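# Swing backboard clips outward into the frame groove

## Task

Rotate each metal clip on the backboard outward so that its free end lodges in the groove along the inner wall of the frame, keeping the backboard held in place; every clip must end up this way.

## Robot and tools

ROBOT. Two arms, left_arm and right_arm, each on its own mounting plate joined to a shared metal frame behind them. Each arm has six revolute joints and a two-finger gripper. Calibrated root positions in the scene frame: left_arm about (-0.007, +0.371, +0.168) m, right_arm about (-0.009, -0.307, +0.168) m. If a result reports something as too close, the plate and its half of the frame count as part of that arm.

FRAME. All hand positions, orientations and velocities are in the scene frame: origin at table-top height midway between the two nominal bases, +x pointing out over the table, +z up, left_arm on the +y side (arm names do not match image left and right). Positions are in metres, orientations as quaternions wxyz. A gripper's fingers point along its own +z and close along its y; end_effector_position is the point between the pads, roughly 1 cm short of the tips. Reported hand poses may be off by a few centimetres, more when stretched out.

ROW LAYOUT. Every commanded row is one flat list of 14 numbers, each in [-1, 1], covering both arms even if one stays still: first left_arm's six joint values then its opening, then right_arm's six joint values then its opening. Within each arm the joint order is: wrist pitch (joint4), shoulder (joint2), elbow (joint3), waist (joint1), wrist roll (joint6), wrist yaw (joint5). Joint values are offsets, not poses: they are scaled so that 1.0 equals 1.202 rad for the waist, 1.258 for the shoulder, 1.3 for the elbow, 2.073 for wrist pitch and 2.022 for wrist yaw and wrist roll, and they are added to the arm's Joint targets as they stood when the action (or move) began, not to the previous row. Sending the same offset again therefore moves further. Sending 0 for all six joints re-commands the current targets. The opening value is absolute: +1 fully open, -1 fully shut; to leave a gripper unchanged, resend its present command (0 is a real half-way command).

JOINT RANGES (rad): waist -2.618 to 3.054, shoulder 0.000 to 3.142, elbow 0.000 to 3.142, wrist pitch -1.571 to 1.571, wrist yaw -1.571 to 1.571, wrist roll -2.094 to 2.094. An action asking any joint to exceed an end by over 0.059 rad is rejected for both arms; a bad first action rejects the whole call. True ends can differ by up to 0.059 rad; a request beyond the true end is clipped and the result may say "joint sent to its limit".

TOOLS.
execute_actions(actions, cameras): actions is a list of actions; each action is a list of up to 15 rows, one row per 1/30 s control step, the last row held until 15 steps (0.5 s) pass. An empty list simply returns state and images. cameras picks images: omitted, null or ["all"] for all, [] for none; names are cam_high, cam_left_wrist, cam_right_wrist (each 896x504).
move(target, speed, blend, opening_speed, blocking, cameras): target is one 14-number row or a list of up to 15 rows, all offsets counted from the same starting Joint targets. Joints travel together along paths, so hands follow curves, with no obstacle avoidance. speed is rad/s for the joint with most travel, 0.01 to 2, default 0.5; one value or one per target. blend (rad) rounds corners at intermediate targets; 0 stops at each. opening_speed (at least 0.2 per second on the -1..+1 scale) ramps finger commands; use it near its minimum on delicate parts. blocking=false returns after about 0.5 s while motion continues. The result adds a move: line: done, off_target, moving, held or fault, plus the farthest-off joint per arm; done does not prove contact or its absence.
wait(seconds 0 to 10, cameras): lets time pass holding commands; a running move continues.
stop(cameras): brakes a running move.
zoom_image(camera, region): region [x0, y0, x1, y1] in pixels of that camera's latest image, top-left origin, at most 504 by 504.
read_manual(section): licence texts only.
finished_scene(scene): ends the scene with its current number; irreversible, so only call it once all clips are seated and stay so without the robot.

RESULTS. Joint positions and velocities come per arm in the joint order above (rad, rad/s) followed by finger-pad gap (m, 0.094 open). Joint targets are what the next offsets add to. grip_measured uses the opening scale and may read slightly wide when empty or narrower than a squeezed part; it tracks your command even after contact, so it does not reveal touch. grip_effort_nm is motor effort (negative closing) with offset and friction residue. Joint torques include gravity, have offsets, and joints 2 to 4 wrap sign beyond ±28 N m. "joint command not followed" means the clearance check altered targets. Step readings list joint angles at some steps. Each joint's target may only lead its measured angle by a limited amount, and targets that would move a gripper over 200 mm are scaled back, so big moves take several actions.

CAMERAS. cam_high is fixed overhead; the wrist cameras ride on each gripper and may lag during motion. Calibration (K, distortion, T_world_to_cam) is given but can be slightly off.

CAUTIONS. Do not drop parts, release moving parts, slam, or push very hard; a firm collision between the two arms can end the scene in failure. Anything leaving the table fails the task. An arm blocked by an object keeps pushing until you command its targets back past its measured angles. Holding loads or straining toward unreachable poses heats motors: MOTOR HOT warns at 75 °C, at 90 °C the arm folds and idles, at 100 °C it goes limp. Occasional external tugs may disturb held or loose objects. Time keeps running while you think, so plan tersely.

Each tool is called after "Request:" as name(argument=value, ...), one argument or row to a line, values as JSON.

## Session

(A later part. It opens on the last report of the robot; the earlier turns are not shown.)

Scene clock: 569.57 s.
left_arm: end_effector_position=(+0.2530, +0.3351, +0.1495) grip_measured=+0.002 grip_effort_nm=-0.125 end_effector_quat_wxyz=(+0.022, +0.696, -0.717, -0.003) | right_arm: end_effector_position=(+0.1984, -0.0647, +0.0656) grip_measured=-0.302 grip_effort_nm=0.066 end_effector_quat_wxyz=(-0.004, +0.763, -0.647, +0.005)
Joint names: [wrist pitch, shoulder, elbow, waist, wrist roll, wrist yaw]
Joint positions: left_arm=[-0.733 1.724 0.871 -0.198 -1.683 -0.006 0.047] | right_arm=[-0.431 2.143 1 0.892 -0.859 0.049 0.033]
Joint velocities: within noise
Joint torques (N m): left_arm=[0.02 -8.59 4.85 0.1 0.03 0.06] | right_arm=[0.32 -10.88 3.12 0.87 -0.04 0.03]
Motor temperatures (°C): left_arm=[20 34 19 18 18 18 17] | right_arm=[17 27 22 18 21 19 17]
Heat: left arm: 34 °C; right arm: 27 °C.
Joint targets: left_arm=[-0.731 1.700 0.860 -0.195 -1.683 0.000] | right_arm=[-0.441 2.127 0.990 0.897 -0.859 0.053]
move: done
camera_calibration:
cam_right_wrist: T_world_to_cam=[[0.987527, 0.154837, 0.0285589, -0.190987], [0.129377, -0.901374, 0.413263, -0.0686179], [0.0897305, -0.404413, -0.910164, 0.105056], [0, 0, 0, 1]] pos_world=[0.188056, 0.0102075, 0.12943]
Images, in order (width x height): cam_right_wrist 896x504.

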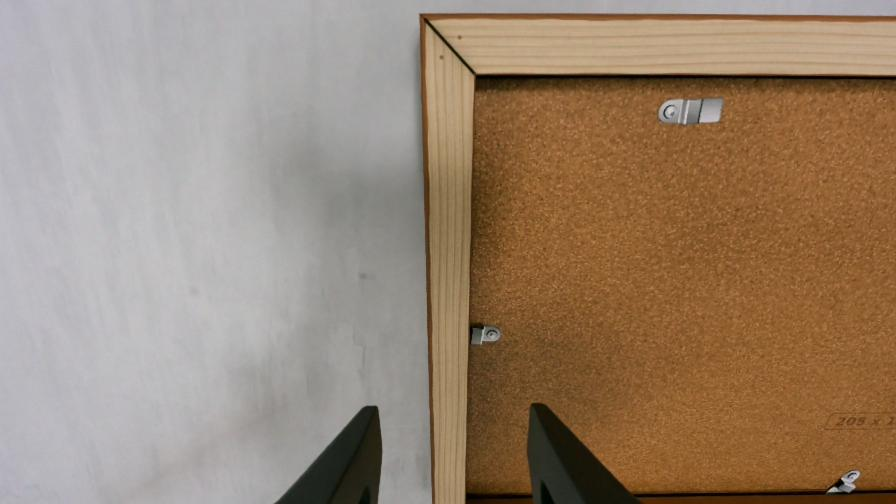

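Request:
move(
  target=[
    [0,0,0,0,0,0,0,-0.246,0,0.4269,0.0158,0.7888,0,-0.22],
    [0,0,0,0,0,0,0,-0.0915,0.2782,0.4269,0.0158,0.7888,0,-0.22],
  ],
  speed=0.6,
  blend=0.05,
  cameras=["cam_right_wrist","cam_high"],
)

Scene clock: 603.47 s.
left_arm: end_effector_position=(+0.2530, +0.3351, +0.1495) grip_measured=+0.002 grip_effort_nm=-0.120 end_effector_quat_wxyz=(+0.022, +0.696, -0.717, -0.003) | right_arm: end_effector_position=(+0.2554, +0.0140, +0.0414) grip_measured=-0.222 grip_effort_nm=0.056 end_effector_quat_wxyz=(+0.001, -0.080, +0.997, -0.006)
Joint names: [wrist pitch, shoulder, elbow, waist, wrist roll, wrist yaw]
Joint positions: left_arm=[-0.733 1.724 0.871 -0.198 -1.683 -0.006 0.047] | right_arm=[-0.64 2.478 1.529 0.906 0.729 0.049 0.037]
Joint velocities: within noise
Joint torques (N m): left_arm=[-0.05 -8.62 4.97 0.09 0.01 0.08] | right_arm=[0.45 -12.7 5.59 1.54 0.05 0.04]
Motor temperatures (°C): left_arm=[20 34 19 18 18 18 17] | right_arm=[17 28 22 18 21 19 17]
Heat: left arm: 34 °C; right arm: 28 °C.
Joint targets: left_arm=[-0.731 1.700 0.860 -0.195 -1.683 0.000] | right_arm=[-0.630 2.477 1.545 0.916 0.736 0.053]
move: done
camera_calibration:
cam_right_wrist: T_world_to_cam=[[0.151879, -0.987999, 0.0281092, -0.02935], [-0.903432, -0.127231, 0.409417, 0.257969], [-0.400928, -0.0875765, -0.911914, 0.230674], [0, 0, 0, 1]] pos_world=[0.329998, 0.0240253, 0.105563]
Images, in order (width x height): cam_high 896x504, cam_right_wrist 896x504.

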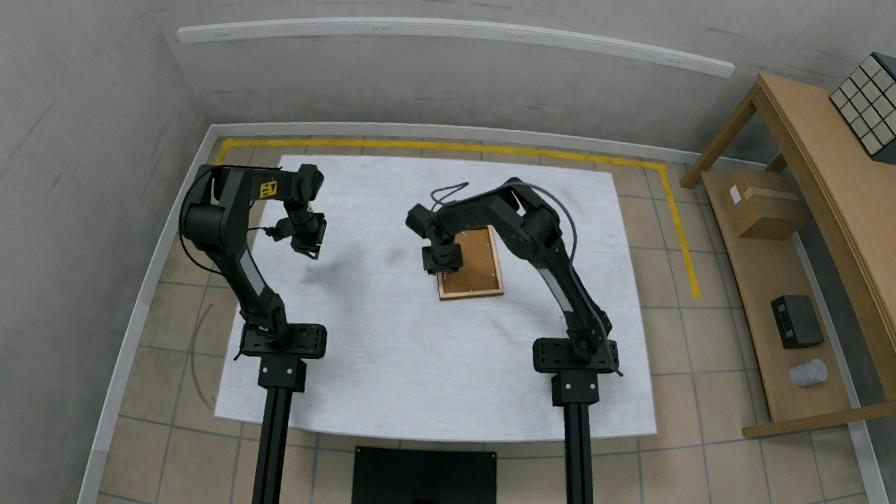

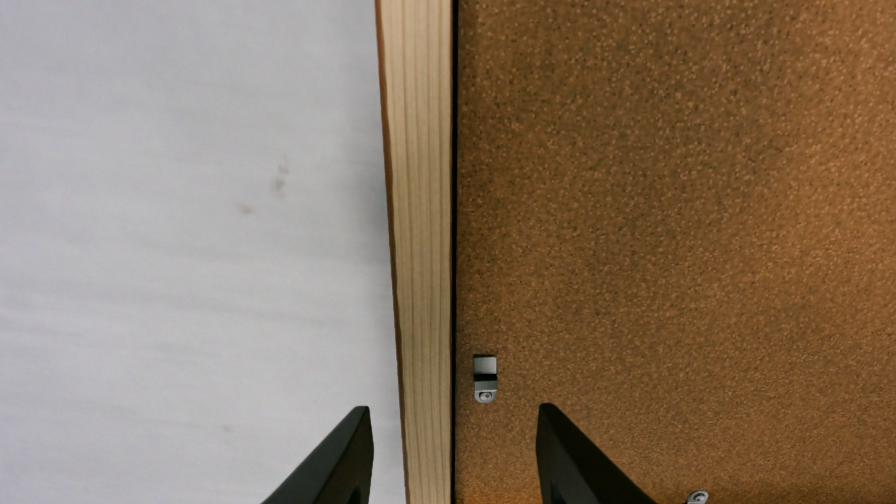

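Request:
move(
  target=[0,0,0,0,0,0,0,0.0256,0.0421,0.0046,0.0005,0,0,-0.22],
  speed=0.15,
  cameras=["cam_right_wrist"],
)

Scene clock: 613.67 s.
left_arm: end_effector_position=(+0.2530, +0.3351, +0.1495) grip_measured=+0.002 grip_effort_nm=-0.115 end_effector_quat_wxyz=(+0.022, +0.696, -0.717, -0.003) | right_arm: end_effector_position=(+0.2564, +0.0163, +0.0245) grip_measured=-0.222 grip_effort_nm=0.066 end_effector_quat_wxyz=(+0.005, -0.080, +0.997, -0.002)
Joint names: [wrist pitch, shoulder, elbow, waist, wrist roll, wrist yaw]
Joint positions: left_arm=[-0.733 1.724 0.871 -0.198 -1.683 -0.006 0.047] | right_arm=[-0.587 2.52 1.529 0.906 0.729 0.049 0.037]
Joint velocities: within noise
Joint torques (N m): left_arm=[-0.08 -8.66 4.9 0.09 0.03 0.11] | right_arm=[0.46 -11.82 5.9 1.57 0.05 0.04]
Motor temperatures (°C): left_arm=[20 34 19 18 18 18 17] | right_arm=[17 30 22 18 21 19 17]
Heat: left arm: 34 °C; right arm: 30 °C.
Joint targets: left_arm=[-0.731 1.700 0.860 -0.195 -1.683 0.000] | right_arm=[-0.577 2.530 1.551 0.916 0.736 0.053]
move: done
camera_calibration:
cam_right_wrist: T_world_to_cam=[[0.150555, -0.98838, 0.0209303, -0.0262466], [-0.906314, -0.129536, 0.402263, 0.267057], [-0.394877, -0.0795321, -0.915285, 0.214267], [0, 0, 0, 1]] pos_world=[0.330598, 0.025693, 0.0892377]
Images, in order (width x height): cam_right_wrist 896x504.

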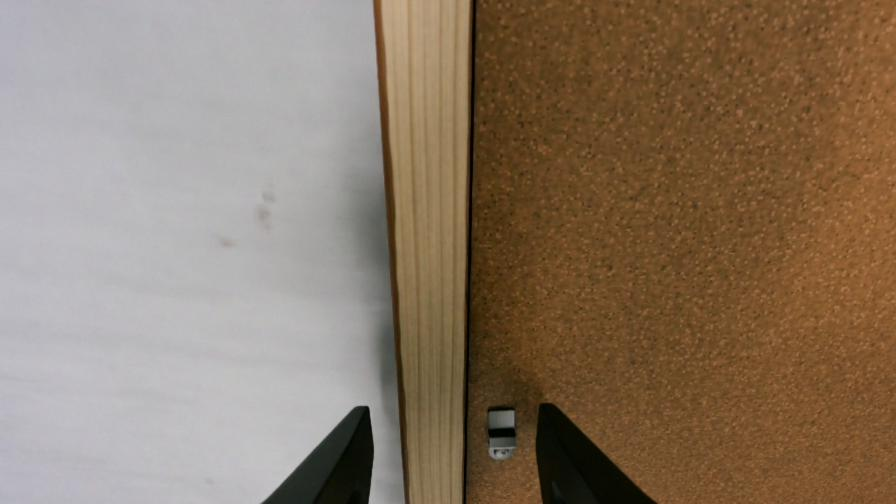

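Request:
move(
  target=[0,0,0,0,0,0,0,0.0036,0.0060,0,0,0,0,-0.22],
  speed=0.1,
  cameras=["cam_right_wrist"],
)

Scene clock: 620.60 s.
left_arm: end_effector_position=(+0.2530, +0.3351, +0.1495) grip_measured=+0.002 grip_effort_nm=-0.125 end_effector_quat_wxyz=(+0.022, +0.696, -0.717, -0.003) | right_arm: end_effector_position=(+0.2568, +0.0169, +0.0230) grip_measured=-0.222 grip_effort_nm=0.066 end_effector_quat_wxyz=(+0.006, -0.080, +0.997, -0.001)
Joint names: [wrist pitch, shoulder, elbow, waist, wrist roll, wrist yaw]
Joint positions: left_arm=[-0.733 1.724 0.871 -0.198 -1.683 -0.006 0.047] | right_arm=[-0.58 2.524 1.529 0.906 0.729 0.049 0.037]
Joint velocities: within noise
Joint torques (N m): left_arm=[-0.05 -8.61 4.75 0.09 0.03 0.07] | right_arm=[0.46 -11.47 5.91 1.57 0.04 0.05]
Motor temperatures (°C): left_arm=[20 34 19 18 18 18 17] | right_arm=[17 29 22 18 21 19 17]
Heat: left arm: 34 °C; right arm: 29 °C.
Joint targets: left_arm=[-0.731 1.700 0.860 -0.195 -1.683 0.000] | right_arm=[-0.570 2.537 1.551 0.916 0.736 0.053]
move: done
camera_calibration:
cam_right_wrist: T_world_to_cam=[[0.150382, -0.988453, 0.018622, -0.025537], [-0.907198, -0.130485, 0.399957, 0.268462], [-0.392908, -0.0770402, -0.916345, 0.212587], [0, 0, 0, 1]] pos_world=[0.330916, 0.026166, 0.0879051]
Images, in order (width x height): cam_right_wrist 896x504.

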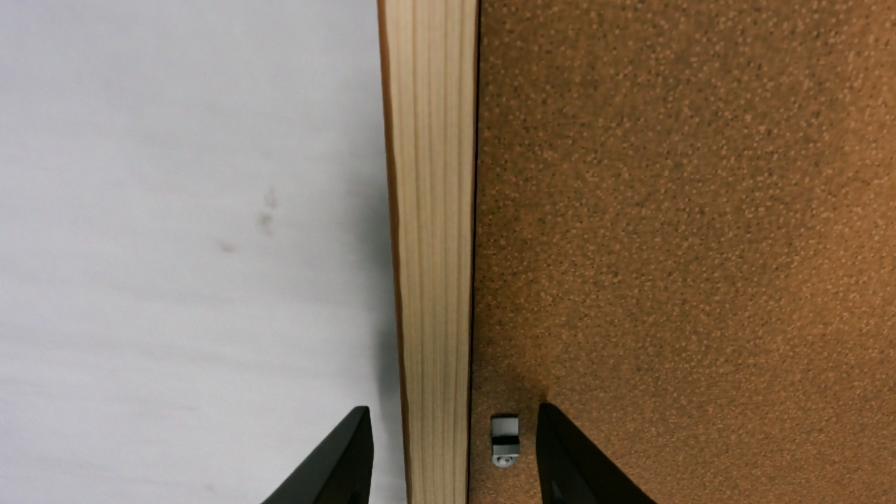

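Request:
move(
  target=[
    [0,0,0,0,0,0,0,0.0012,0.0028,0,0,0,0,-0.22],
    [0,0,0,0,0,0,0,0.0012,0.0028,0,0,0,0,-0.6],
  ],
  speed=0.1,
  opening_speed=0.35,
  cameras=["cam_right_wrist"],
)

Request:
zoom_image(
  camera="cam_right_wrist",
  region=[340, 340, 600, 504],
)

Scene clock: 625.70 s.
left_arm: end_effector_position=(+0.2530, +0.3351, +0.1495) grip_measured=+0.002 grip_effort_nm=-0.120 end_effector_quat_wxyz=(+0.022, +0.696, -0.717, -0.003) | right_arm: end_effector_position=(+0.2571, +0.0180, +0.0217) grip_measured=-0.597 grip_effort_nm=-0.222 end_effector_quat_wxyz=(+0.009, -0.081, +0.997, +0.000)
Joint names: [wrist pitch, shoulder, elbow, waist, wrist roll, wrist yaw]
Joint positions: left_arm=[-0.733 1.724 0.871 -0.198 -1.683 -0.006 0.047] | right_arm=[-0.572 2.527 1.529 0.908 0.729 0.051 0.019]
Joint velocities: within noise
Joint torques (N m): left_arm=[-0.06 -8.66 4.85 0.1 -0.02 0.1] | right_arm=[0.44 -11.47 5.96 1.35 0.04 0]
Motor temperatures (°C): left_arm=[20 34 19 18 18 18 17] | right_arm=[17 29 22 18 21 19 17]
Heat: left arm: 34 °C; right arm: 29 °C.
Joint targets: left_arm=[-0.731 1.700 0.860 -0.195 -1.683 0.000] | right_arm=[-0.567 2.541 1.551 0.916 0.736 0.053]
move: done
camera_calibration:
cam_right_wrist: T_world_to_cam=[[0.152005, -0.988226, 0.0174595, -0.0249074], [-0.908753, -0.132791, 0.395644, 0.269926], [-0.388667, -0.0760062, -0.918238, 0.210499], [0, 0, 0, 1]] pos_world=[0.330896, 0.0272287, 0.0869284]
Images, in order (width x height): cam_right_wrist 896x504.

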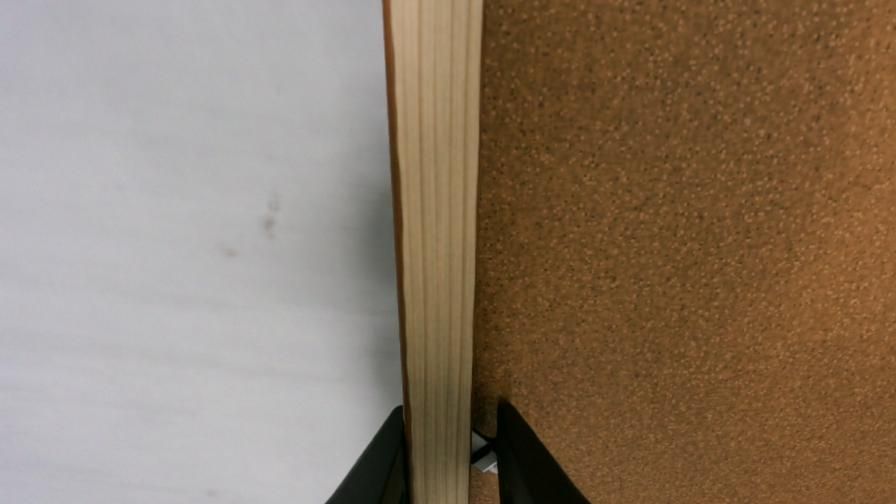

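Scaled by 1.938.

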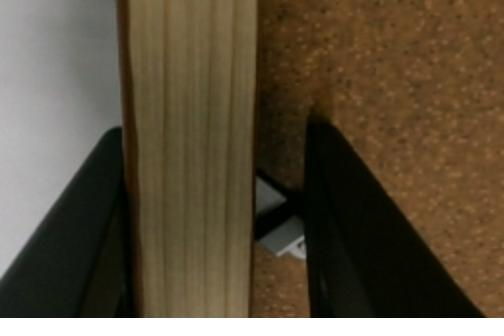

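Request:
move(
  target=[
    [0,0,0,0,0,0,0,0,0,0,0,0,0,-0.78],
    [0,0,0,0,0,0,0,0,0,0,0,0,0,-0.3],
    [0,0,0,0,0,0,0,-0.085,-0.15,0,0,0,0,-0.3],
  ],
  speed=0.5,
  opening_speed=0.4,
  cameras=["cam_right_wrist"],
)

Request:
zoom_image(
  camera="cam_right_wrist",
  region=[340, 200, 740, 500],
)

Scene clock: 633.63 s.
left_arm: end_effector_position=(+0.2530, +0.3351, +0.1495) grip_measured=+0.002 grip_effort_nm=-0.115 end_effector_quat_wxyz=(+0.022, +0.696, -0.717, -0.003) | right_arm: end_effector_position=(+0.2580, +0.0173, +0.0870) grip_measured=-0.302 grip_effort_nm=0.066 end_effector_quat_wxyz=(+0.010, -0.079, +0.997, +0.003)
Joint names: [wrist pitch, shoulder, elbow, waist, wrist roll, wrist yaw]
Joint positions: left_arm=[-0.733 1.724 0.871 -0.198 -1.683 -0.006 0.047] | right_arm=[-0.734 2.367 1.536 0.91 0.734 0.049 0.033]
Joint velocities: within noise
Joint torques (N m): left_arm=[-0.06 -8.72 4.83 0.12 0.03 0.09] | right_arm=[0.31 -13.71 5.85 1.17 -0.01 0.04]
Motor temperatures (°C): left_arm=[20 34 19 18 18 18 17] | right_arm=[17 29 23 18 21 19 17]
Heat: left arm: 34 °C; right arm: 29 °C.
Joint targets: left_arm=[-0.731 1.700 0.860 -0.195 -1.683 0.000] | right_arm=[-0.743 2.352 1.551 0.916 0.736 0.053]
move: done
camera_calibration:
cam_right_wrist: T_world_to_cam=[[0.149907, -0.98863, 0.0117945, -0.0258758], [-0.909768, -0.133259, 0.393147, 0.245242], [-0.387106, -0.0696659, -0.9194, 0.270362], [0, 0, 0, 1]] pos_world=[0.331651, 0.025934, 0.15246]
Images, in order (width x height): cam_right_wrist 896x504.

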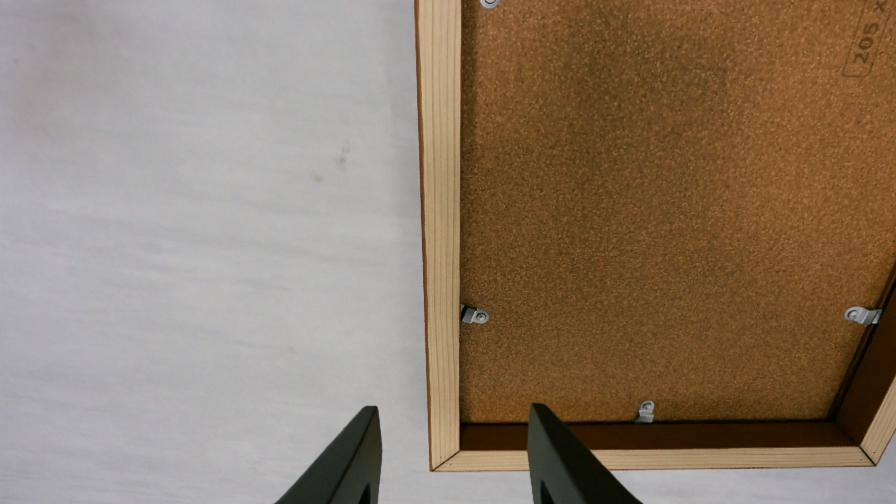

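Scaled by 1.260.

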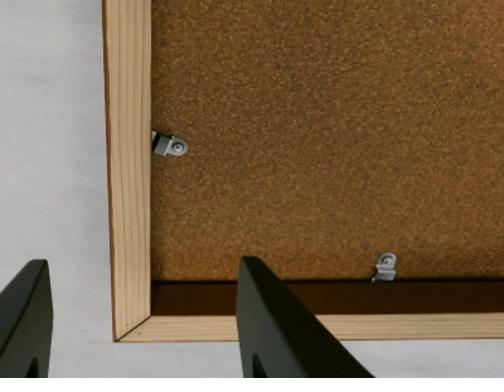

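Request:
move(
  target=[
    [0,0,0,0,0,0,0,-0.1877,0.1987,0.4838,-0.1298,-0.0772,0,-0.1],
    [0,0,0,0,0,0,0,-0.0999,0.3426,0.4838,-0.1298,-0.0772,0,-0.1],
    [0,0,0,0,0,0,0,-0.0825,0.3733,0.4854,-0.1298,-0.0772,0,-0.1],
  ],
  speed=[0.5,0.4,0.15],
  blend=[0.03,0.01,0],
  cameras=["cam_right_wrist"],
)

Scene clock: 655.10 s.
left_arm: end_effector_position=(+0.2530, +0.3351, +0.1495) grip_measured=+0.002 grip_effort_nm=-0.120 end_effector_quat_wxyz=(+0.022, +0.696, -0.717, -0.003) | right_arm: end_effector_position=(+0.3599, +0.0307, +0.0270) grip_measured=-0.102 grip_effort_nm=0.061 end_effector_quat_wxyz=(+0.003, -0.079, +0.997, -0.003)
Joint names: [wrist pitch, shoulder, elbow, waist, wrist roll, wrist yaw]
Joint positions: left_arm=[-0.733 1.724 0.871 -0.198 -1.683 -0.006 0.047] | right_arm=[-0.925 2.808 2.159 0.763 0.587 0.049 0.042]
Joint velocities: within noise
Joint torques (N m): left_arm=[-0.04 -8.68 4.83 0.05 0.05 0.06] | right_arm=[0.48 -13.85 6.87 0.43 -0.11 0.03]
Motor temperatures (°C): left_arm=[20 34 19 18 18 18 17] | right_arm=[17 30 23 18 21 19 17]
Heat: left arm: 34 °C; right arm: 30 °C.
Joint targets: left_arm=[-0.731 1.700 0.860 -0.195 -1.683 0.000] | right_arm=[-0.915 2.822 2.182 0.761 0.580 0.053]
move: done
camera_calibration:
cam_right_wrist: T_world_to_cam=[[0.149839, -0.988455, 0.0224674, -0.0274229], [-0.905206, -0.128009, 0.405235, 0.361202], [-0.39768, -0.0810578, -0.913937, 0.25959], [0, 0, 0, 1]] pos_world=[0.434305, 0.0401725, 0.0914935]
Images, in order (width x height): cam_right_wrist 896x504.

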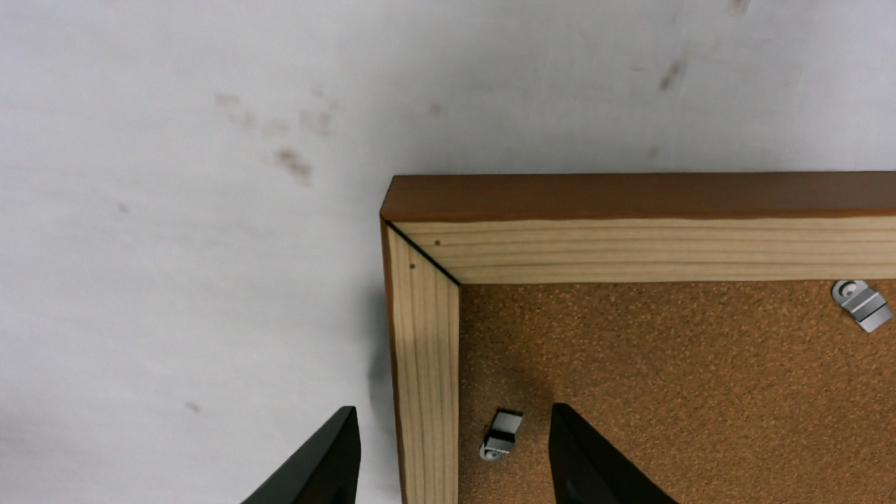

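Request:
move(
  target=[
    [0,0,0,0,0,0,0,0,0,0,0.0133,0,0,-0.1],
    [0,0,0,0,0,0,0,0.0030,0.0056,0,0.0133,0,0,-0.1],
  ],
  speed=0.1,
  cameras=["cam_right_wrist"],
)

Scene clock: 661.73 s.
left_arm: end_effector_position=(+0.2530, +0.3351, +0.1495) grip_measured=+0.002 grip_effort_nm=-0.115 end_effector_quat_wxyz=(+0.022, +0.696, -0.717, -0.003) | right_arm: end_effector_position=(+0.3583, +0.0322, +0.0240) grip_measured=-0.102 grip_effort_nm=0.061 end_effector_quat_wxyz=(+0.003, -0.081, +0.997, -0.003)
Joint names: [wrist pitch, shoulder, elbow, waist, wrist roll, wrist yaw]
Joint positions: left_arm=[-0.733 1.724 0.871 -0.198 -1.683 -0.006 0.047] | right_arm=[-0.919 2.815 2.159 0.767 0.587 0.049 0.042]
Joint velocities: within noise
Joint torques (N m): left_arm=[-0.07 -8.73 4.86 0.08 0.04 0.09] | right_arm=[0.45 -13.79 6.83 1.52 -0.11 0.04]
Motor temperatures (°C): left_arm=[20 34 19 18 18 18 17] | right_arm=[17 31 23 18 21 19 17]
Heat: left arm: 34 °C; right arm: 31 °C.
Joint targets: left_arm=[-0.731 1.700 0.860 -0.195 -1.683 0.000] | right_arm=[-0.908 2.829 2.182 0.776 0.580 0.053]
move: done
camera_calibration:
cam_right_wrist: T_world_to_cam=[[0.154001, -0.987812, 0.0226081, -0.0271188], [-0.904602, -0.13175, 0.405384, 0.361064], [-0.397465, -0.0828808, -0.913867, 0.256279], [0, 0, 0, 1]] pos_world=[0.432658, 0.0420225, 0.0884482]
Images, in order (width x height): cam_right_wrist 896x504.

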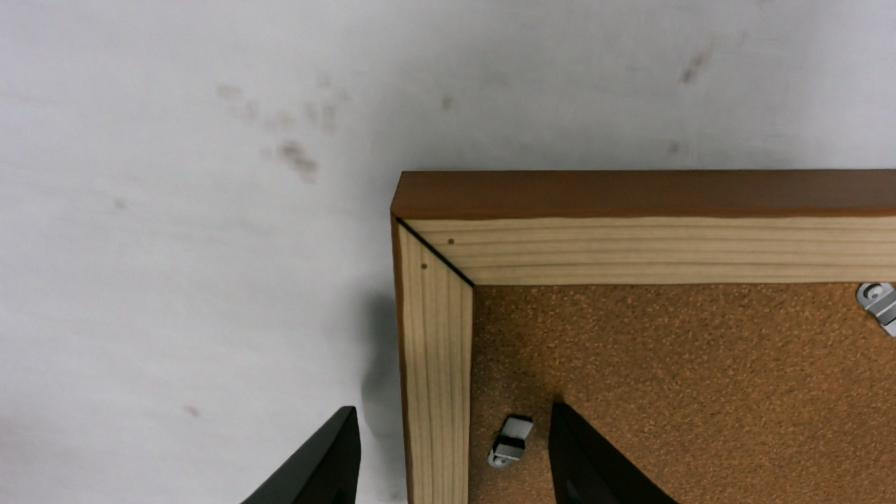

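Request:
move(
  target=[
    [0,0,0,0,0,0,0,0.0008,0.0020,0,0,0,0,-0.1],
    [0,0,0,0,0,0,0,0.0008,0.0020,0,0,0,0,-0.6],
  ],
  speed=0.1,
  opening_speed=0.35,
  cameras=["cam_right_wrist"],
)

Request:
zoom_image(
  camera="cam_right_wrist",
  region=[340, 340, 600, 504],
)

Scene clock: 667.67 s.
left_arm: end_effector_position=(+0.2530, +0.3351, +0.1495) grip_measured=+0.002 grip_effort_nm=-0.129 end_effector_quat_wxyz=(+0.022, +0.696, -0.717, -0.003) | right_arm: end_effector_position=(+0.3593, +0.0339, +0.0241) grip_measured=-0.597 grip_effort_nm=-0.222 end_effector_quat_wxyz=(+0.008, -0.085, +0.996, -0.003)
Joint names: [wrist pitch, shoulder, elbow, waist, wrist roll, wrist yaw]
Joint positions: left_arm=[-0.733 1.724 0.871 -0.198 -1.683 -0.006 0.047] | right_arm=[-0.911 2.815 2.159 0.77 0.583 0.054 0.019]
Joint velocities: within noise
Joint torques (N m): left_arm=[-0.06 -8.79 4.75 0.09 -0.01 0.08] | right_arm=[0.42 -13.6 6.82 1.29 -0.07 -0.02]
Motor temperatures (°C): left_arm=[20 34 19 18 18 18 17] | right_arm=[17 31 23 18 21 19 17]
Heat: left arm: 34 °C; right arm: 31 °C.
Joint targets: left_arm=[-0.731 1.700 0.860 -0.195 -1.683 0.000] | right_arm=[-0.907 2.831 2.182 0.776 0.580 0.053]
move: done
camera_calibration:
cam_right_wrist: T_world_to_cam=[[0.160607, -0.986748, 0.0230796, -0.0280447], [-0.9075, -0.138433, 0.396586, 0.363688], [-0.388135, -0.0846393, -0.917708, 0.253712], [0, 0, 0, 1]] pos_world=[0.433026, 0.0441473, 0.0892475]
Images, in order (width x height): cam_right_wrist 896x504.

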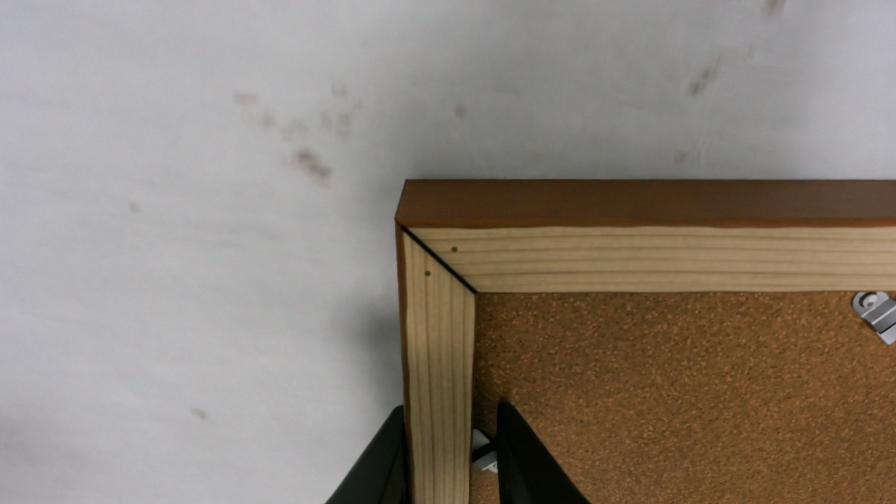

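Scaled by 1.938.

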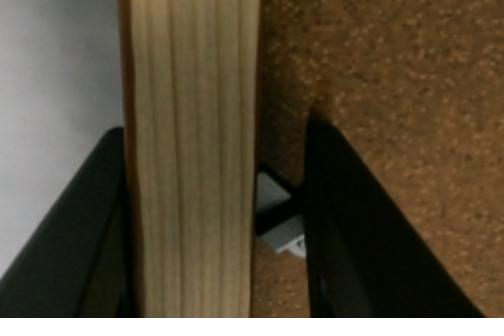

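Request:
move(
  target=[
    [0,0,0,0,0,0,0,0,0,0,0,0,0,-0.78],
    [0,0,0,0,0,0,0,0,0,0,0,0,0,-0.3],
    [0,0,0,0,0,0,0,-0.075,-0.13,0,0,0,0,-0.3],
  ],
  speed=0.5,
  opening_speed=0.4,
  cameras=["cam_right_wrist"],
)

Request:
zoom_image(
  camera="cam_right_wrist",
  region=[340, 200, 740, 500],
)

Scene clock: 674.80 s.
left_arm: end_effector_position=(+0.2530, +0.3351, +0.1495) grip_measured=+0.002 grip_effort_nm=-0.115 end_effector_quat_wxyz=(+0.022, +0.696, -0.717, -0.003) | right_arm: end_effector_position=(+0.3578, +0.0301, +0.0869) grip_measured=-0.302 grip_effort_nm=0.061 end_effector_quat_wxyz=(+0.003, -0.083, +0.997, -0.003)
Joint names: [wrist pitch, shoulder, elbow, waist, wrist roll, wrist yaw]
Joint positions: left_arm=[-0.733 1.724 0.871 -0.198 -1.683 -0.006 0.047] | right_arm=[-1.053 2.687 2.165 0.77 0.586 0.049 0.033]
Joint velocities: within noise
Joint torques (N m): left_arm=[-0.05 -8.59 4.81 0.1 0.03 0.09] | right_arm=[0.28 -16.64 6.56 1.28 -0.1 0.03]
Motor temperatures (°C): left_arm=[20 34 19 18 18 18 17] | right_arm=[17 32 23 18 21 19 17]
Heat: left arm: 34 °C; right arm: 32 °C.
Joint targets: left_arm=[-0.731 1.700 0.860 -0.195 -1.683 0.000] | right_arm=[-1.062 2.667 2.182 0.776 0.580 0.053]
move: done
camera_calibration:
cam_right_wrist: T_world_to_cam=[[0.157402, -0.987265, 0.0230962, -0.0318073], [-0.90417, -0.13467, 0.405389, 0.334832], [-0.397116, -0.084692, -0.913852, 0.313326], [0, 0, 0, 1]] pos_world=[0.432179, 0.0402259, 0.151331]
Images, in order (width x height): cam_right_wrist 896x504.

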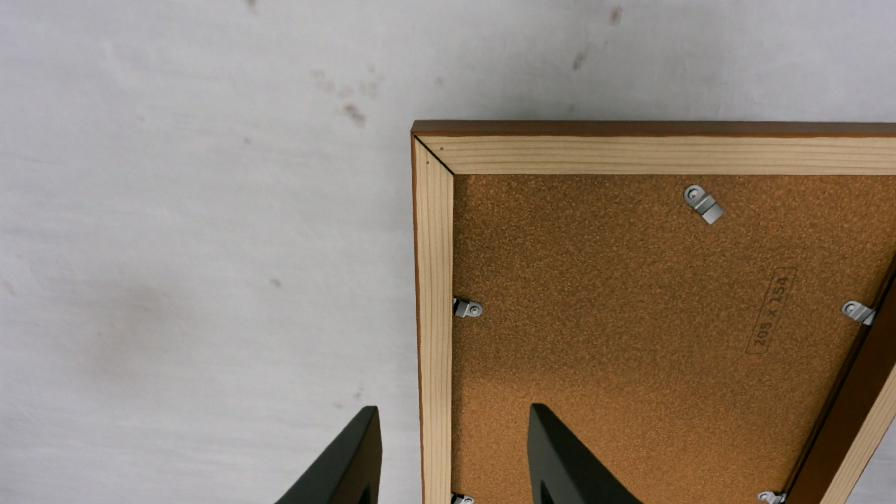

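Scaled by 1.260.

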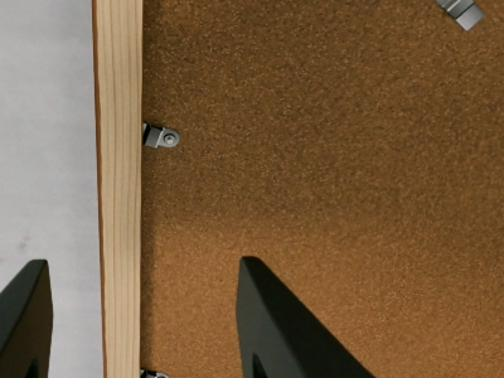

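Request:
move(
  target=[
    [0,0,0,0,0,0,0,-0.0087,-0.0851,-0.0723,-0.1814,-0.8769,0,0.1],
    [0,0,0,0,0,0,0,0.0651,0.0620,-0.0723,-0.1814,-0.8769,0,0.1],
    [0,0,0,0,0,0,0,0.0823,0.0906,-0.0723,-0.1814,-0.8769,0,0.1],
  ],
  speed=[0.7,0.4,0.15],
  blend=[0.03,0.01,0],
  cameras=["cam_right_wrist"],
)

Scene clock: 697.10 s.
left_arm: end_effector_position=(+0.2530, +0.3351, +0.1495) grip_measured=+0.002 grip_effort_nm=-0.120 end_effector_quat_wxyz=(+0.022, +0.696, -0.717, -0.003) | right_arm: end_effector_position=(+0.4130, -0.0539, +0.0252) grip_measured=+0.098 grip_effort_nm=0.061 end_effector_quat_wxyz=(+0.006, +0.761, -0.648, +0.003)
Joint names: [wrist pitch, shoulder, elbow, waist, wrist roll, wrist yaw]
Joint positions: left_arm=[-0.733 1.724 0.871 -0.198 -1.683 -0.006 0.047] | right_arm=[-0.9 2.773 2.094 0.562 -1.186 0.049 0.052]
Joint velocities: within noise
Joint torques (N m): left_arm=[-0.04 -8.73 4.78 0.14 0.02 0.07] | right_arm=[0.41 -14.04 4.62 0.25 -0.11 0.02]
Motor temperatures (°C): left_arm=[20 34 19 18 18 18 17] | right_arm=[17 34 23 18 21 19 17]
Heat: left arm: 34 °C; right arm: 34 °C.
Joint targets: left_arm=[-0.731 1.700 0.860 -0.195 -1.683 0.000] | right_arm=[-0.891 2.782 2.088 0.558 -1.193 0.053]
move: done
camera_calibration:
cam_right_wrist: T_world_to_cam=[[0.98836, 0.151735, 0.01097, -0.403551], [0.132957, -0.896587, 0.422439, -0.0714572], [0.0739344, -0.416064, -0.906325, 0.059219], [0, 0, 0, 1]] pos_world=[0.403976, 0.0218042, 0.088285]
Images, in order (width x height): cam_right_wrist 896x504.

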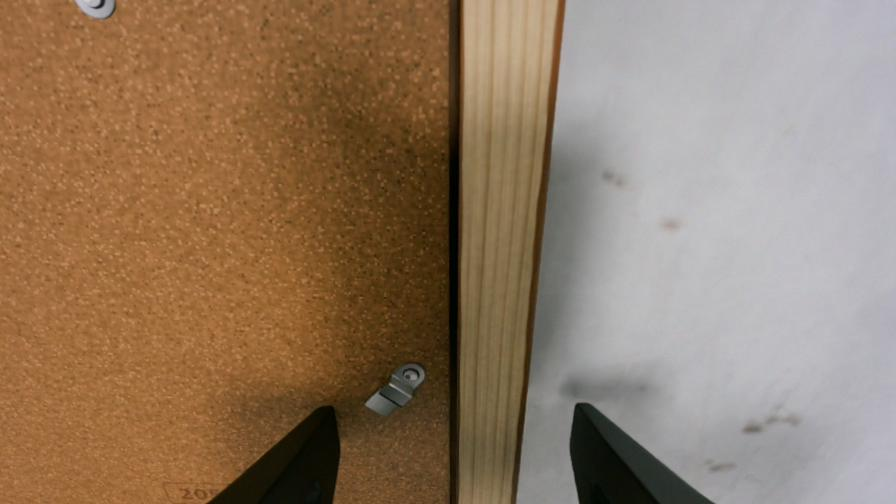

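Request:
move(
  target=[
    [0,0,0,0,0,0,0,-0.0125,0.0060,0.0315,0.0158,0,0,0.12],
    [0,0,0,0,0,0,0,-0.0125,0.0115,0.0315,0.0158,0,0,0.12],
  ],
  speed=0.1,
  cameras=["cam_right_wrist"],
)

Scene clock: 712.30 s.
left_arm: end_effector_position=(+0.2530, +0.3351, +0.1495) grip_measured=+0.002 grip_effort_nm=-0.125 end_effector_quat_wxyz=(+0.022, +0.696, -0.717, -0.003) | right_arm: end_effector_position=(+0.4095, -0.0522, +0.0230) grip_measured=+0.118 grip_effort_nm=0.056 end_effector_quat_wxyz=(+0.011, +0.764, -0.645, +0.001)
Joint names: [wrist pitch, shoulder, elbow, waist, wrist roll, wrist yaw]
Joint positions: left_arm=[-0.733 1.724 0.871 -0.198 -1.683 -0.006 0.047] | right_arm=[-0.907 2.78 2.099 0.569 -1.186 0.049 0.053]
Joint velocities: within noise
Joint torques (N m): left_arm=[-0.06 -8.61 4.78 0.13 0.01 0.08] | right_arm=[0.22 -13.39 7.25 1.5 -0.1 0.02]
Motor temperatures (°C): left_arm=[20 34 19 18 18 18 17] | right_arm=[17 31 23 18 21 19 17]
Heat: left arm: 34 °C; right arm: 31 °C.
Joint targets: left_arm=[-0.731 1.700 0.860 -0.195 -1.683 0.000] | right_arm=[-0.918 2.796 2.129 0.577 -1.193 0.053]
move: done
camera_calibration:
cam_right_wrist: T_world_to_cam=[[0.987285, 0.158952, 0.00168949, -0.399278], [0.143103, -0.89337, 0.425925, -0.0725947], [0.0692108, -0.420267, -0.904757, 0.0598421], [0, 0, 0, 1]] pos_world=[0.400448, 0.0237617, 0.085737]
Images, in order (width x height): cam_right_wrist 896x504.

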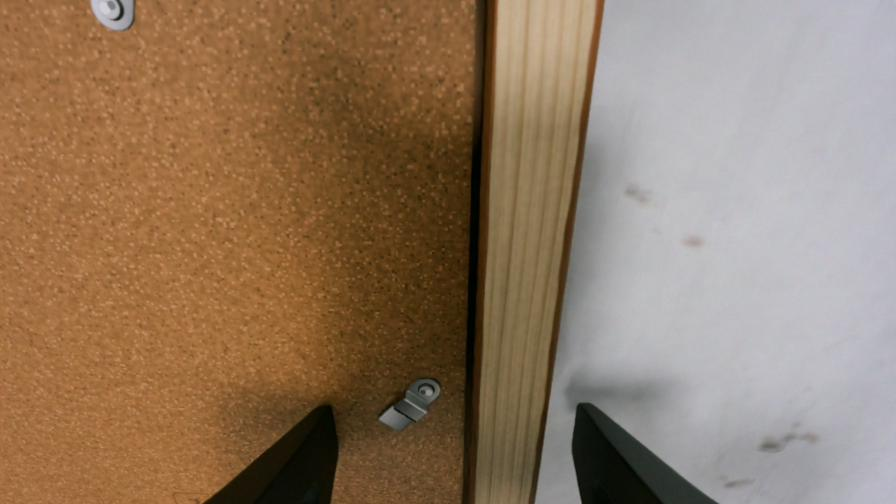

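Request:
move(
  target=[0,0,0,0,0,0,0,0,0.001,0,0,0,0,-0.45],
  speed=0.1,
  opening_speed=0.35,
  cameras=["cam_right_wrist"],
)

Request:
zoom_image(
  camera="cam_right_wrist",
  region=[340, 340, 600, 504],
)

Scene clock: 722.50 s.
left_arm: end_effector_position=(+0.2530, +0.3351, +0.1495) grip_measured=+0.002 grip_effort_nm=-0.129 end_effector_quat_wxyz=(+0.022, +0.696, -0.717, -0.003) | right_arm: end_effector_position=(+0.4102, -0.0528, +0.0234) grip_measured=-0.447 grip_effort_nm=-0.198 end_effector_quat_wxyz=(+0.011, +0.764, -0.645, +0.004)
Joint names: [wrist pitch, shoulder, elbow, waist, wrist roll, wrist yaw]
Joint positions: left_arm=[-0.733 1.724 0.871 -0.198 -1.683 -0.006 0.047] | right_arm=[-0.908 2.78 2.101 0.569 -1.187 0.054 0.026]
Joint velocities: within noise
Joint torques (N m): left_arm=[-0.08 -8.76 4.9 0.05 0.01 0.1] | right_arm=[0.24 -13.24 7.1 1.51 -0.11 -0.01]
Motor temperatures (°C): left_arm=[20 34 19 18 18 18 17] | right_arm=[17 31 24 18 21 19 17]
Heat: left arm: 34 °C; right arm: 31 °C.
Joint targets: left_arm=[-0.731 1.700 0.860 -0.195 -1.683 0.000] | right_arm=[-0.917 2.797 2.129 0.577 -1.193 0.053]
move: done
camera_calibration:
cam_right_wrist: T_world_to_cam=[[0.987144, 0.159786, 0.00377856, -0.399784], [0.142688, -0.891673, 0.429604, -0.0731758], [0.0720141, -0.423542, -0.90301, 0.058515], [0, 0, 0, 1]] pos_world=[0.400871, 0.0234147, 0.0857868]
Images, in order (width x height): cam_right_wrist 896x504.

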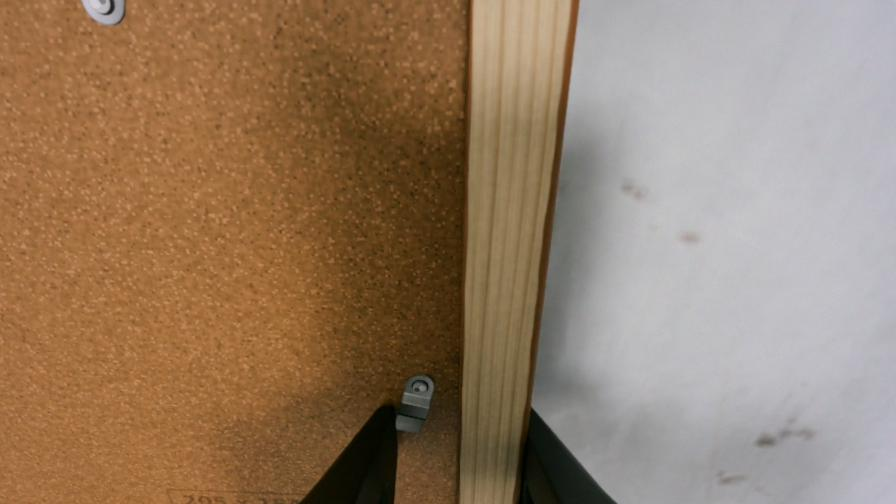

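Scaled by 1.938.

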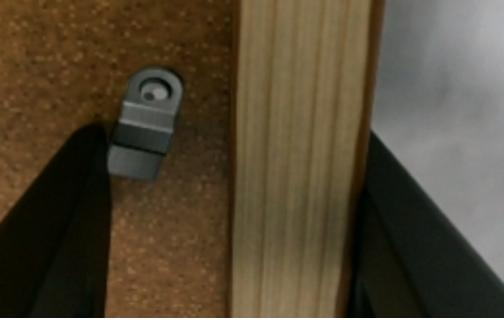

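Request:
move(
  target=[
    [0,0,0,0,0,0,0,0,0,0,0,0,0,-0.25],
    [0,0,0,0,0,0,0,0.0154,-0.048,0,0.002,0,0,-0.25],
    [0,0,0,0,0,0,0,0.0154,0.001,0,0.002,0,0,-0.25],
  ],
  speed=0.1,
  cameras=["cam_right_wrist"],
)

Scene clock: 730.50 s.
left_arm: end_effector_position=(+0.2530, +0.3351, +0.1495) grip_measured=+0.002 grip_effort_nm=-0.125 end_effector_quat_wxyz=(+0.022, +0.696, -0.717, -0.003) | right_arm: end_effector_position=(+0.4118, -0.0518, +0.0233) grip_measured=-0.252 grip_effort_nm=0.061 end_effector_quat_wxyz=(+0.008, +0.764, -0.645, +0.005)
Joint names: [wrist pitch, shoulder, elbow, waist, wrist roll, wrist yaw]
Joint positions: left_arm=[-0.733 1.724 0.871 -0.198 -1.683 -0.006 0.047] | right_arm=[-0.901 2.78 2.101 0.569 -1.187 0.054 0.035]
Joint velocities: within noise
Joint torques (N m): left_arm=[-0.03 -8.65 4.68 0.06 0.04 0.06] | right_arm=[0.5 -13.16 7.16 1.73 -0.09 0]
Motor temperatures (°C): left_arm=[20 34 19 18 18 18 17] | right_arm=[17 32 24 18 21 19 17]
Heat: left arm: 34 °C; right arm: 32 °C.
Joint targets: left_arm=[-0.731 1.700 0.860 -0.195 -1.683 0.000] | right_arm=[-0.886 2.798 2.129 0.580 -1.193 0.053]
move: done
camera_calibration:
cam_right_wrist: T_world_to_cam=[[0.987146, 0.159457, 0.0108251, -0.401716], [0.139636, -0.893427, 0.426953, -0.0712786], [0.077752, -0.419954, -0.904209, 0.0566437], [0, 0, 0, 1]] pos_world=[0.402101, 0.0241619, 0.085999]
Images, in order (width x height): cam_right_wrist 896x504.

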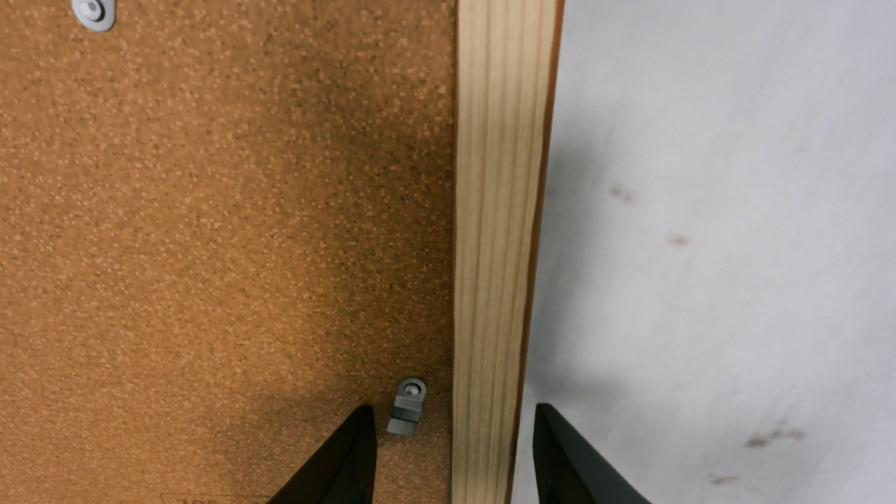

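Request:
move(
  target=[0,0,0,0,0,0,0,0,0.001,0,0,0,0,-0.6],
  speed=0.1,
  opening_speed=0.35,
  cameras=["cam_right_wrist"],
)

Request:
zoom_image(
  camera="cam_right_wrist",
  region=[340, 340, 600, 504],
)

Scene clock: 735.23 s.
left_arm: end_effector_position=(+0.2530, +0.3351, +0.1495) grip_measured=+0.002 grip_effort_nm=-0.120 end_effector_quat_wxyz=(+0.022, +0.696, -0.717, -0.003) | right_arm: end_effector_position=(+0.4137, -0.0512, +0.0237) grip_measured=-0.597 grip_effort_nm=-0.217 end_effector_quat_wxyz=(+0.005, +0.765, -0.644, +0.009)
Joint names: [wrist pitch, shoulder, elbow, waist, wrist roll, wrist yaw]
Joint positions: left_arm=[-0.733 1.724 0.871 -0.198 -1.683 -0.006 0.047] | right_arm=[-0.895 2.78 2.102 0.57 -1.19 0.061 0.019]
Joint velocities: within noise
Joint torques (N m): left_arm=[-0.05 -8.64 4.77 0.1 0.02 0.08] | right_arm=[0.46 -13.05 7.05 1.59 -0.06 -0.09]
Motor temperatures (°C): left_arm=[20 34 19 18 18 18 17] | right_arm=[17 32 24 18 21 19 17]
Heat: left arm: 34 °C; right arm: 32 °C.
Joint targets: left_arm=[-0.731 1.700 0.860 -0.195 -1.683 0.000] | right_arm=[-0.885 2.800 2.129 0.580 -1.193 0.053]
move: done
camera_calibration:
cam_right_wrist: T_world_to_cam=[[0.986293, 0.16377, 0.0201324, -0.403381], [0.139326, -0.891958, 0.430114, -0.0710254], [0.0883971, -0.421414, -0.90255, 0.052585], [0, 0, 0, 1]] pos_world=[0.4031, 0.0248702, 0.0861307]
Images, in order (width x height): cam_right_wrist 896x504.

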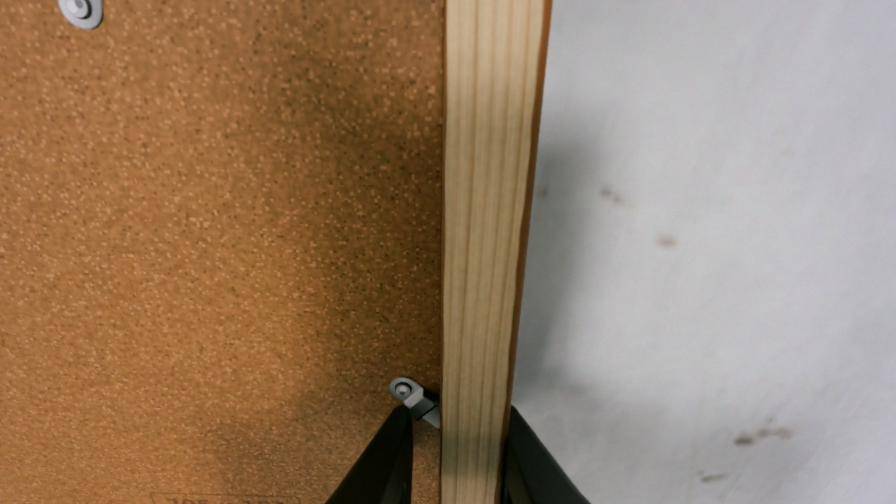

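Scaled by 1.938.

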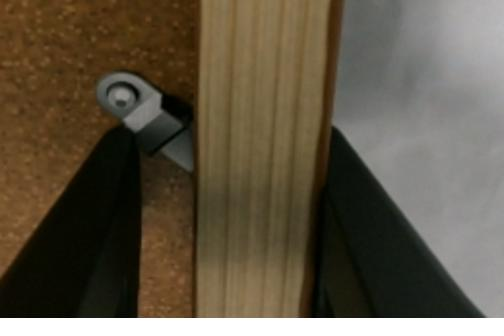

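Request:
move(
  target=[0,0,0,0,0,0,0,0,0,0,0,0,0,-0.78],
  speed=0.5,
  opening_speed=0.4,
  cameras=["cam_right_wrist"],
)

Request:
zoom_image(
  camera="cam_right_wrist",
  region=[340, 340, 600, 504],
)

Scene clock: 740.10 s.
left_arm: end_effector_position=(+0.2530, +0.3351, +0.1495) grip_measured=+0.002 grip_effort_nm=-0.120 end_effector_quat_wxyz=(+0.022, +0.696, -0.717, -0.003) | right_arm: end_effector_position=(+0.4159, -0.0503, +0.0237) grip_measured=-0.769 grip_effort_nm=-1.033 end_effector_quat_wxyz=(+0.001, +0.765, -0.644, +0.012)
Joint names: [wrist pitch, shoulder, elbow, waist, wrist roll, wrist yaw]
Joint positions: left_arm=[-0.733 1.724 0.871 -0.198 -1.683 -0.006 0.047] | right_arm=[-0.885 2.78 2.102 0.57 -1.188 0.063 0.011]
Joint velocities: within noise
Joint torques (N m): left_arm=[-0.02 -8.64 4.74 0.16 0 0.1] | right_arm=[0.35 -13.11 7.08 1.59 -0.08 -0.11]
Motor temperatures (°C): left_arm=[20 34 19 18 18 18 17] | right_arm=[17 32 24 18 21 19 17]
Heat: left arm: 34 °C; right arm: 32 °C.
Joint targets: left_arm=[-0.731 1.700 0.860 -0.195 -1.683 0.000] | right_arm=[-0.886 2.800 2.129 0.580 -1.193 0.053]
move: done
camera_calibration:
cam_right_wrist: T_world_to_cam=[[0.98637, 0.161811, 0.0298443, -0.406088], [0.133614, -0.893541, 0.42864, -0.0682077], [0.096026, -0.41881, -0.902982, 0.049742], [0, 0, 0, 1]] pos_world=[0.40489, 0.0255958, 0.0862721]
Images, in order (width x height): cam_right_wrist 896x504.

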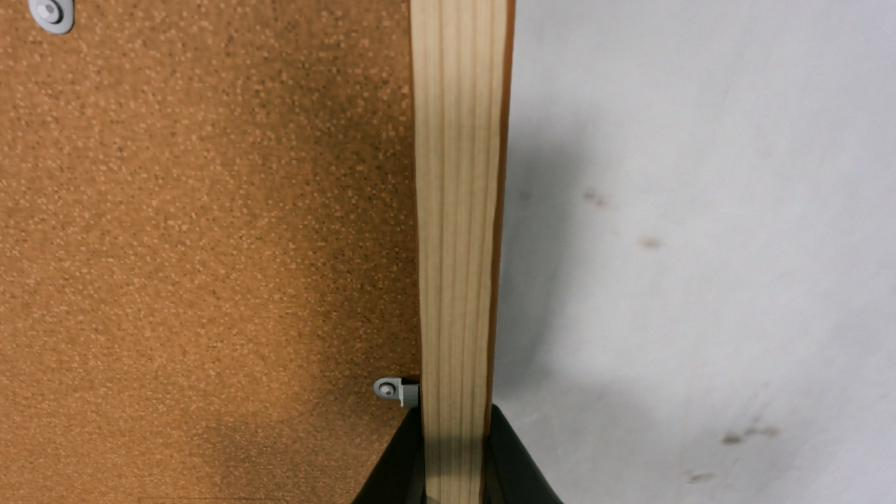

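Scaled by 1.938.

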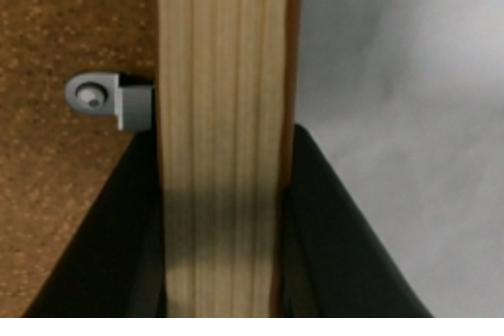

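Request:
move(
  target=[
    [0,0,0,0,0,0,0,0,0,0,0,0,0,-0.3],
    [0,0,0,0,0,0,0,-0.06,-0.13,0,0,0,0,-0.3],
    [0,0,0,0,0,0,0,-0.27,-0.17,0.275,0.04,0.818,0,-0.3],
  ],
  speed=0.7,
  cameras=["cam_right_wrist"],
)

Request:
zoom_image(
  camera="cam_right_wrist",
  region=[400, 0, 896, 504],
)

Scene clock: 748.97 s.
left_arm: end_effector_position=(+0.2530, +0.3351, +0.1495) grip_measured=+0.002 grip_effort_nm=-0.129 end_effector_quat_wxyz=(+0.022, +0.696, -0.717, -0.003) | right_arm: end_effector_position=(+0.4025, -0.0377, +0.1855) grip_measured=-0.302 grip_effort_nm=0.061 end_effector_quat_wxyz=(-0.011, -0.075, +0.997, -0.018)
Joint names: [wrist pitch, shoulder, elbow, waist, wrist roll, wrist yaw]
Joint positions: left_arm=[-0.733 1.724 0.871 -0.198 -1.683 -0.006 0.047] | right_arm=[-1.437 2.627 2.456 0.618 0.453 0.06 0.033]
Joint velocities: within noise
Joint torques (N m): left_arm=[-0.03 -8.5 4.82 0.14 0.02 0.08] | right_arm=[0.21 -18.62 7.66 1.59 0.07 -0.07]
Motor temperatures (°C): left_arm=[20 34 19 18 18 18 17] | right_arm=[17 33 24 18 21 19 18]
Heat: left arm: 34 °C; right arm: 33 °C.
Joint targets: left_arm=[-0.731 1.700 0.860 -0.195 -1.683 0.000] | right_arm=[-1.445 2.586 2.487 0.628 0.461 0.053]
move: off_target (right_arm); right_arm: the shoulder is farthest, 0.041 rad from its target
camera_calibration:
cam_right_wrist: T_world_to_cam=[[0.142236, -0.988548, 0.0504267, -0.107082], [-0.895127, -0.106714, 0.43285, 0.318444], [-0.422512, -0.106705, -0.900054, 0.42235], [0, 0, 0, 1]] pos_world=[0.478727, -0.0268066, 0.247699]
Images, in order (width x height): cam_right_wrist 896x504.

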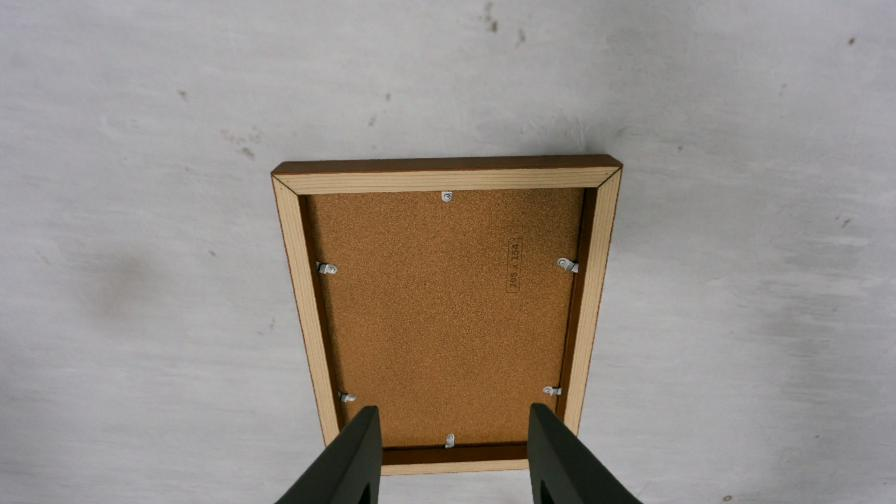

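Scaled by 1.000.

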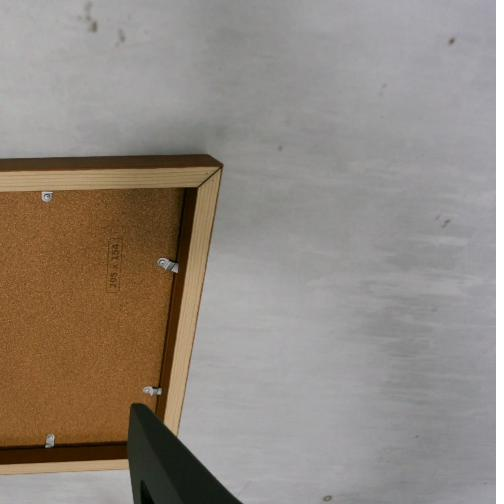

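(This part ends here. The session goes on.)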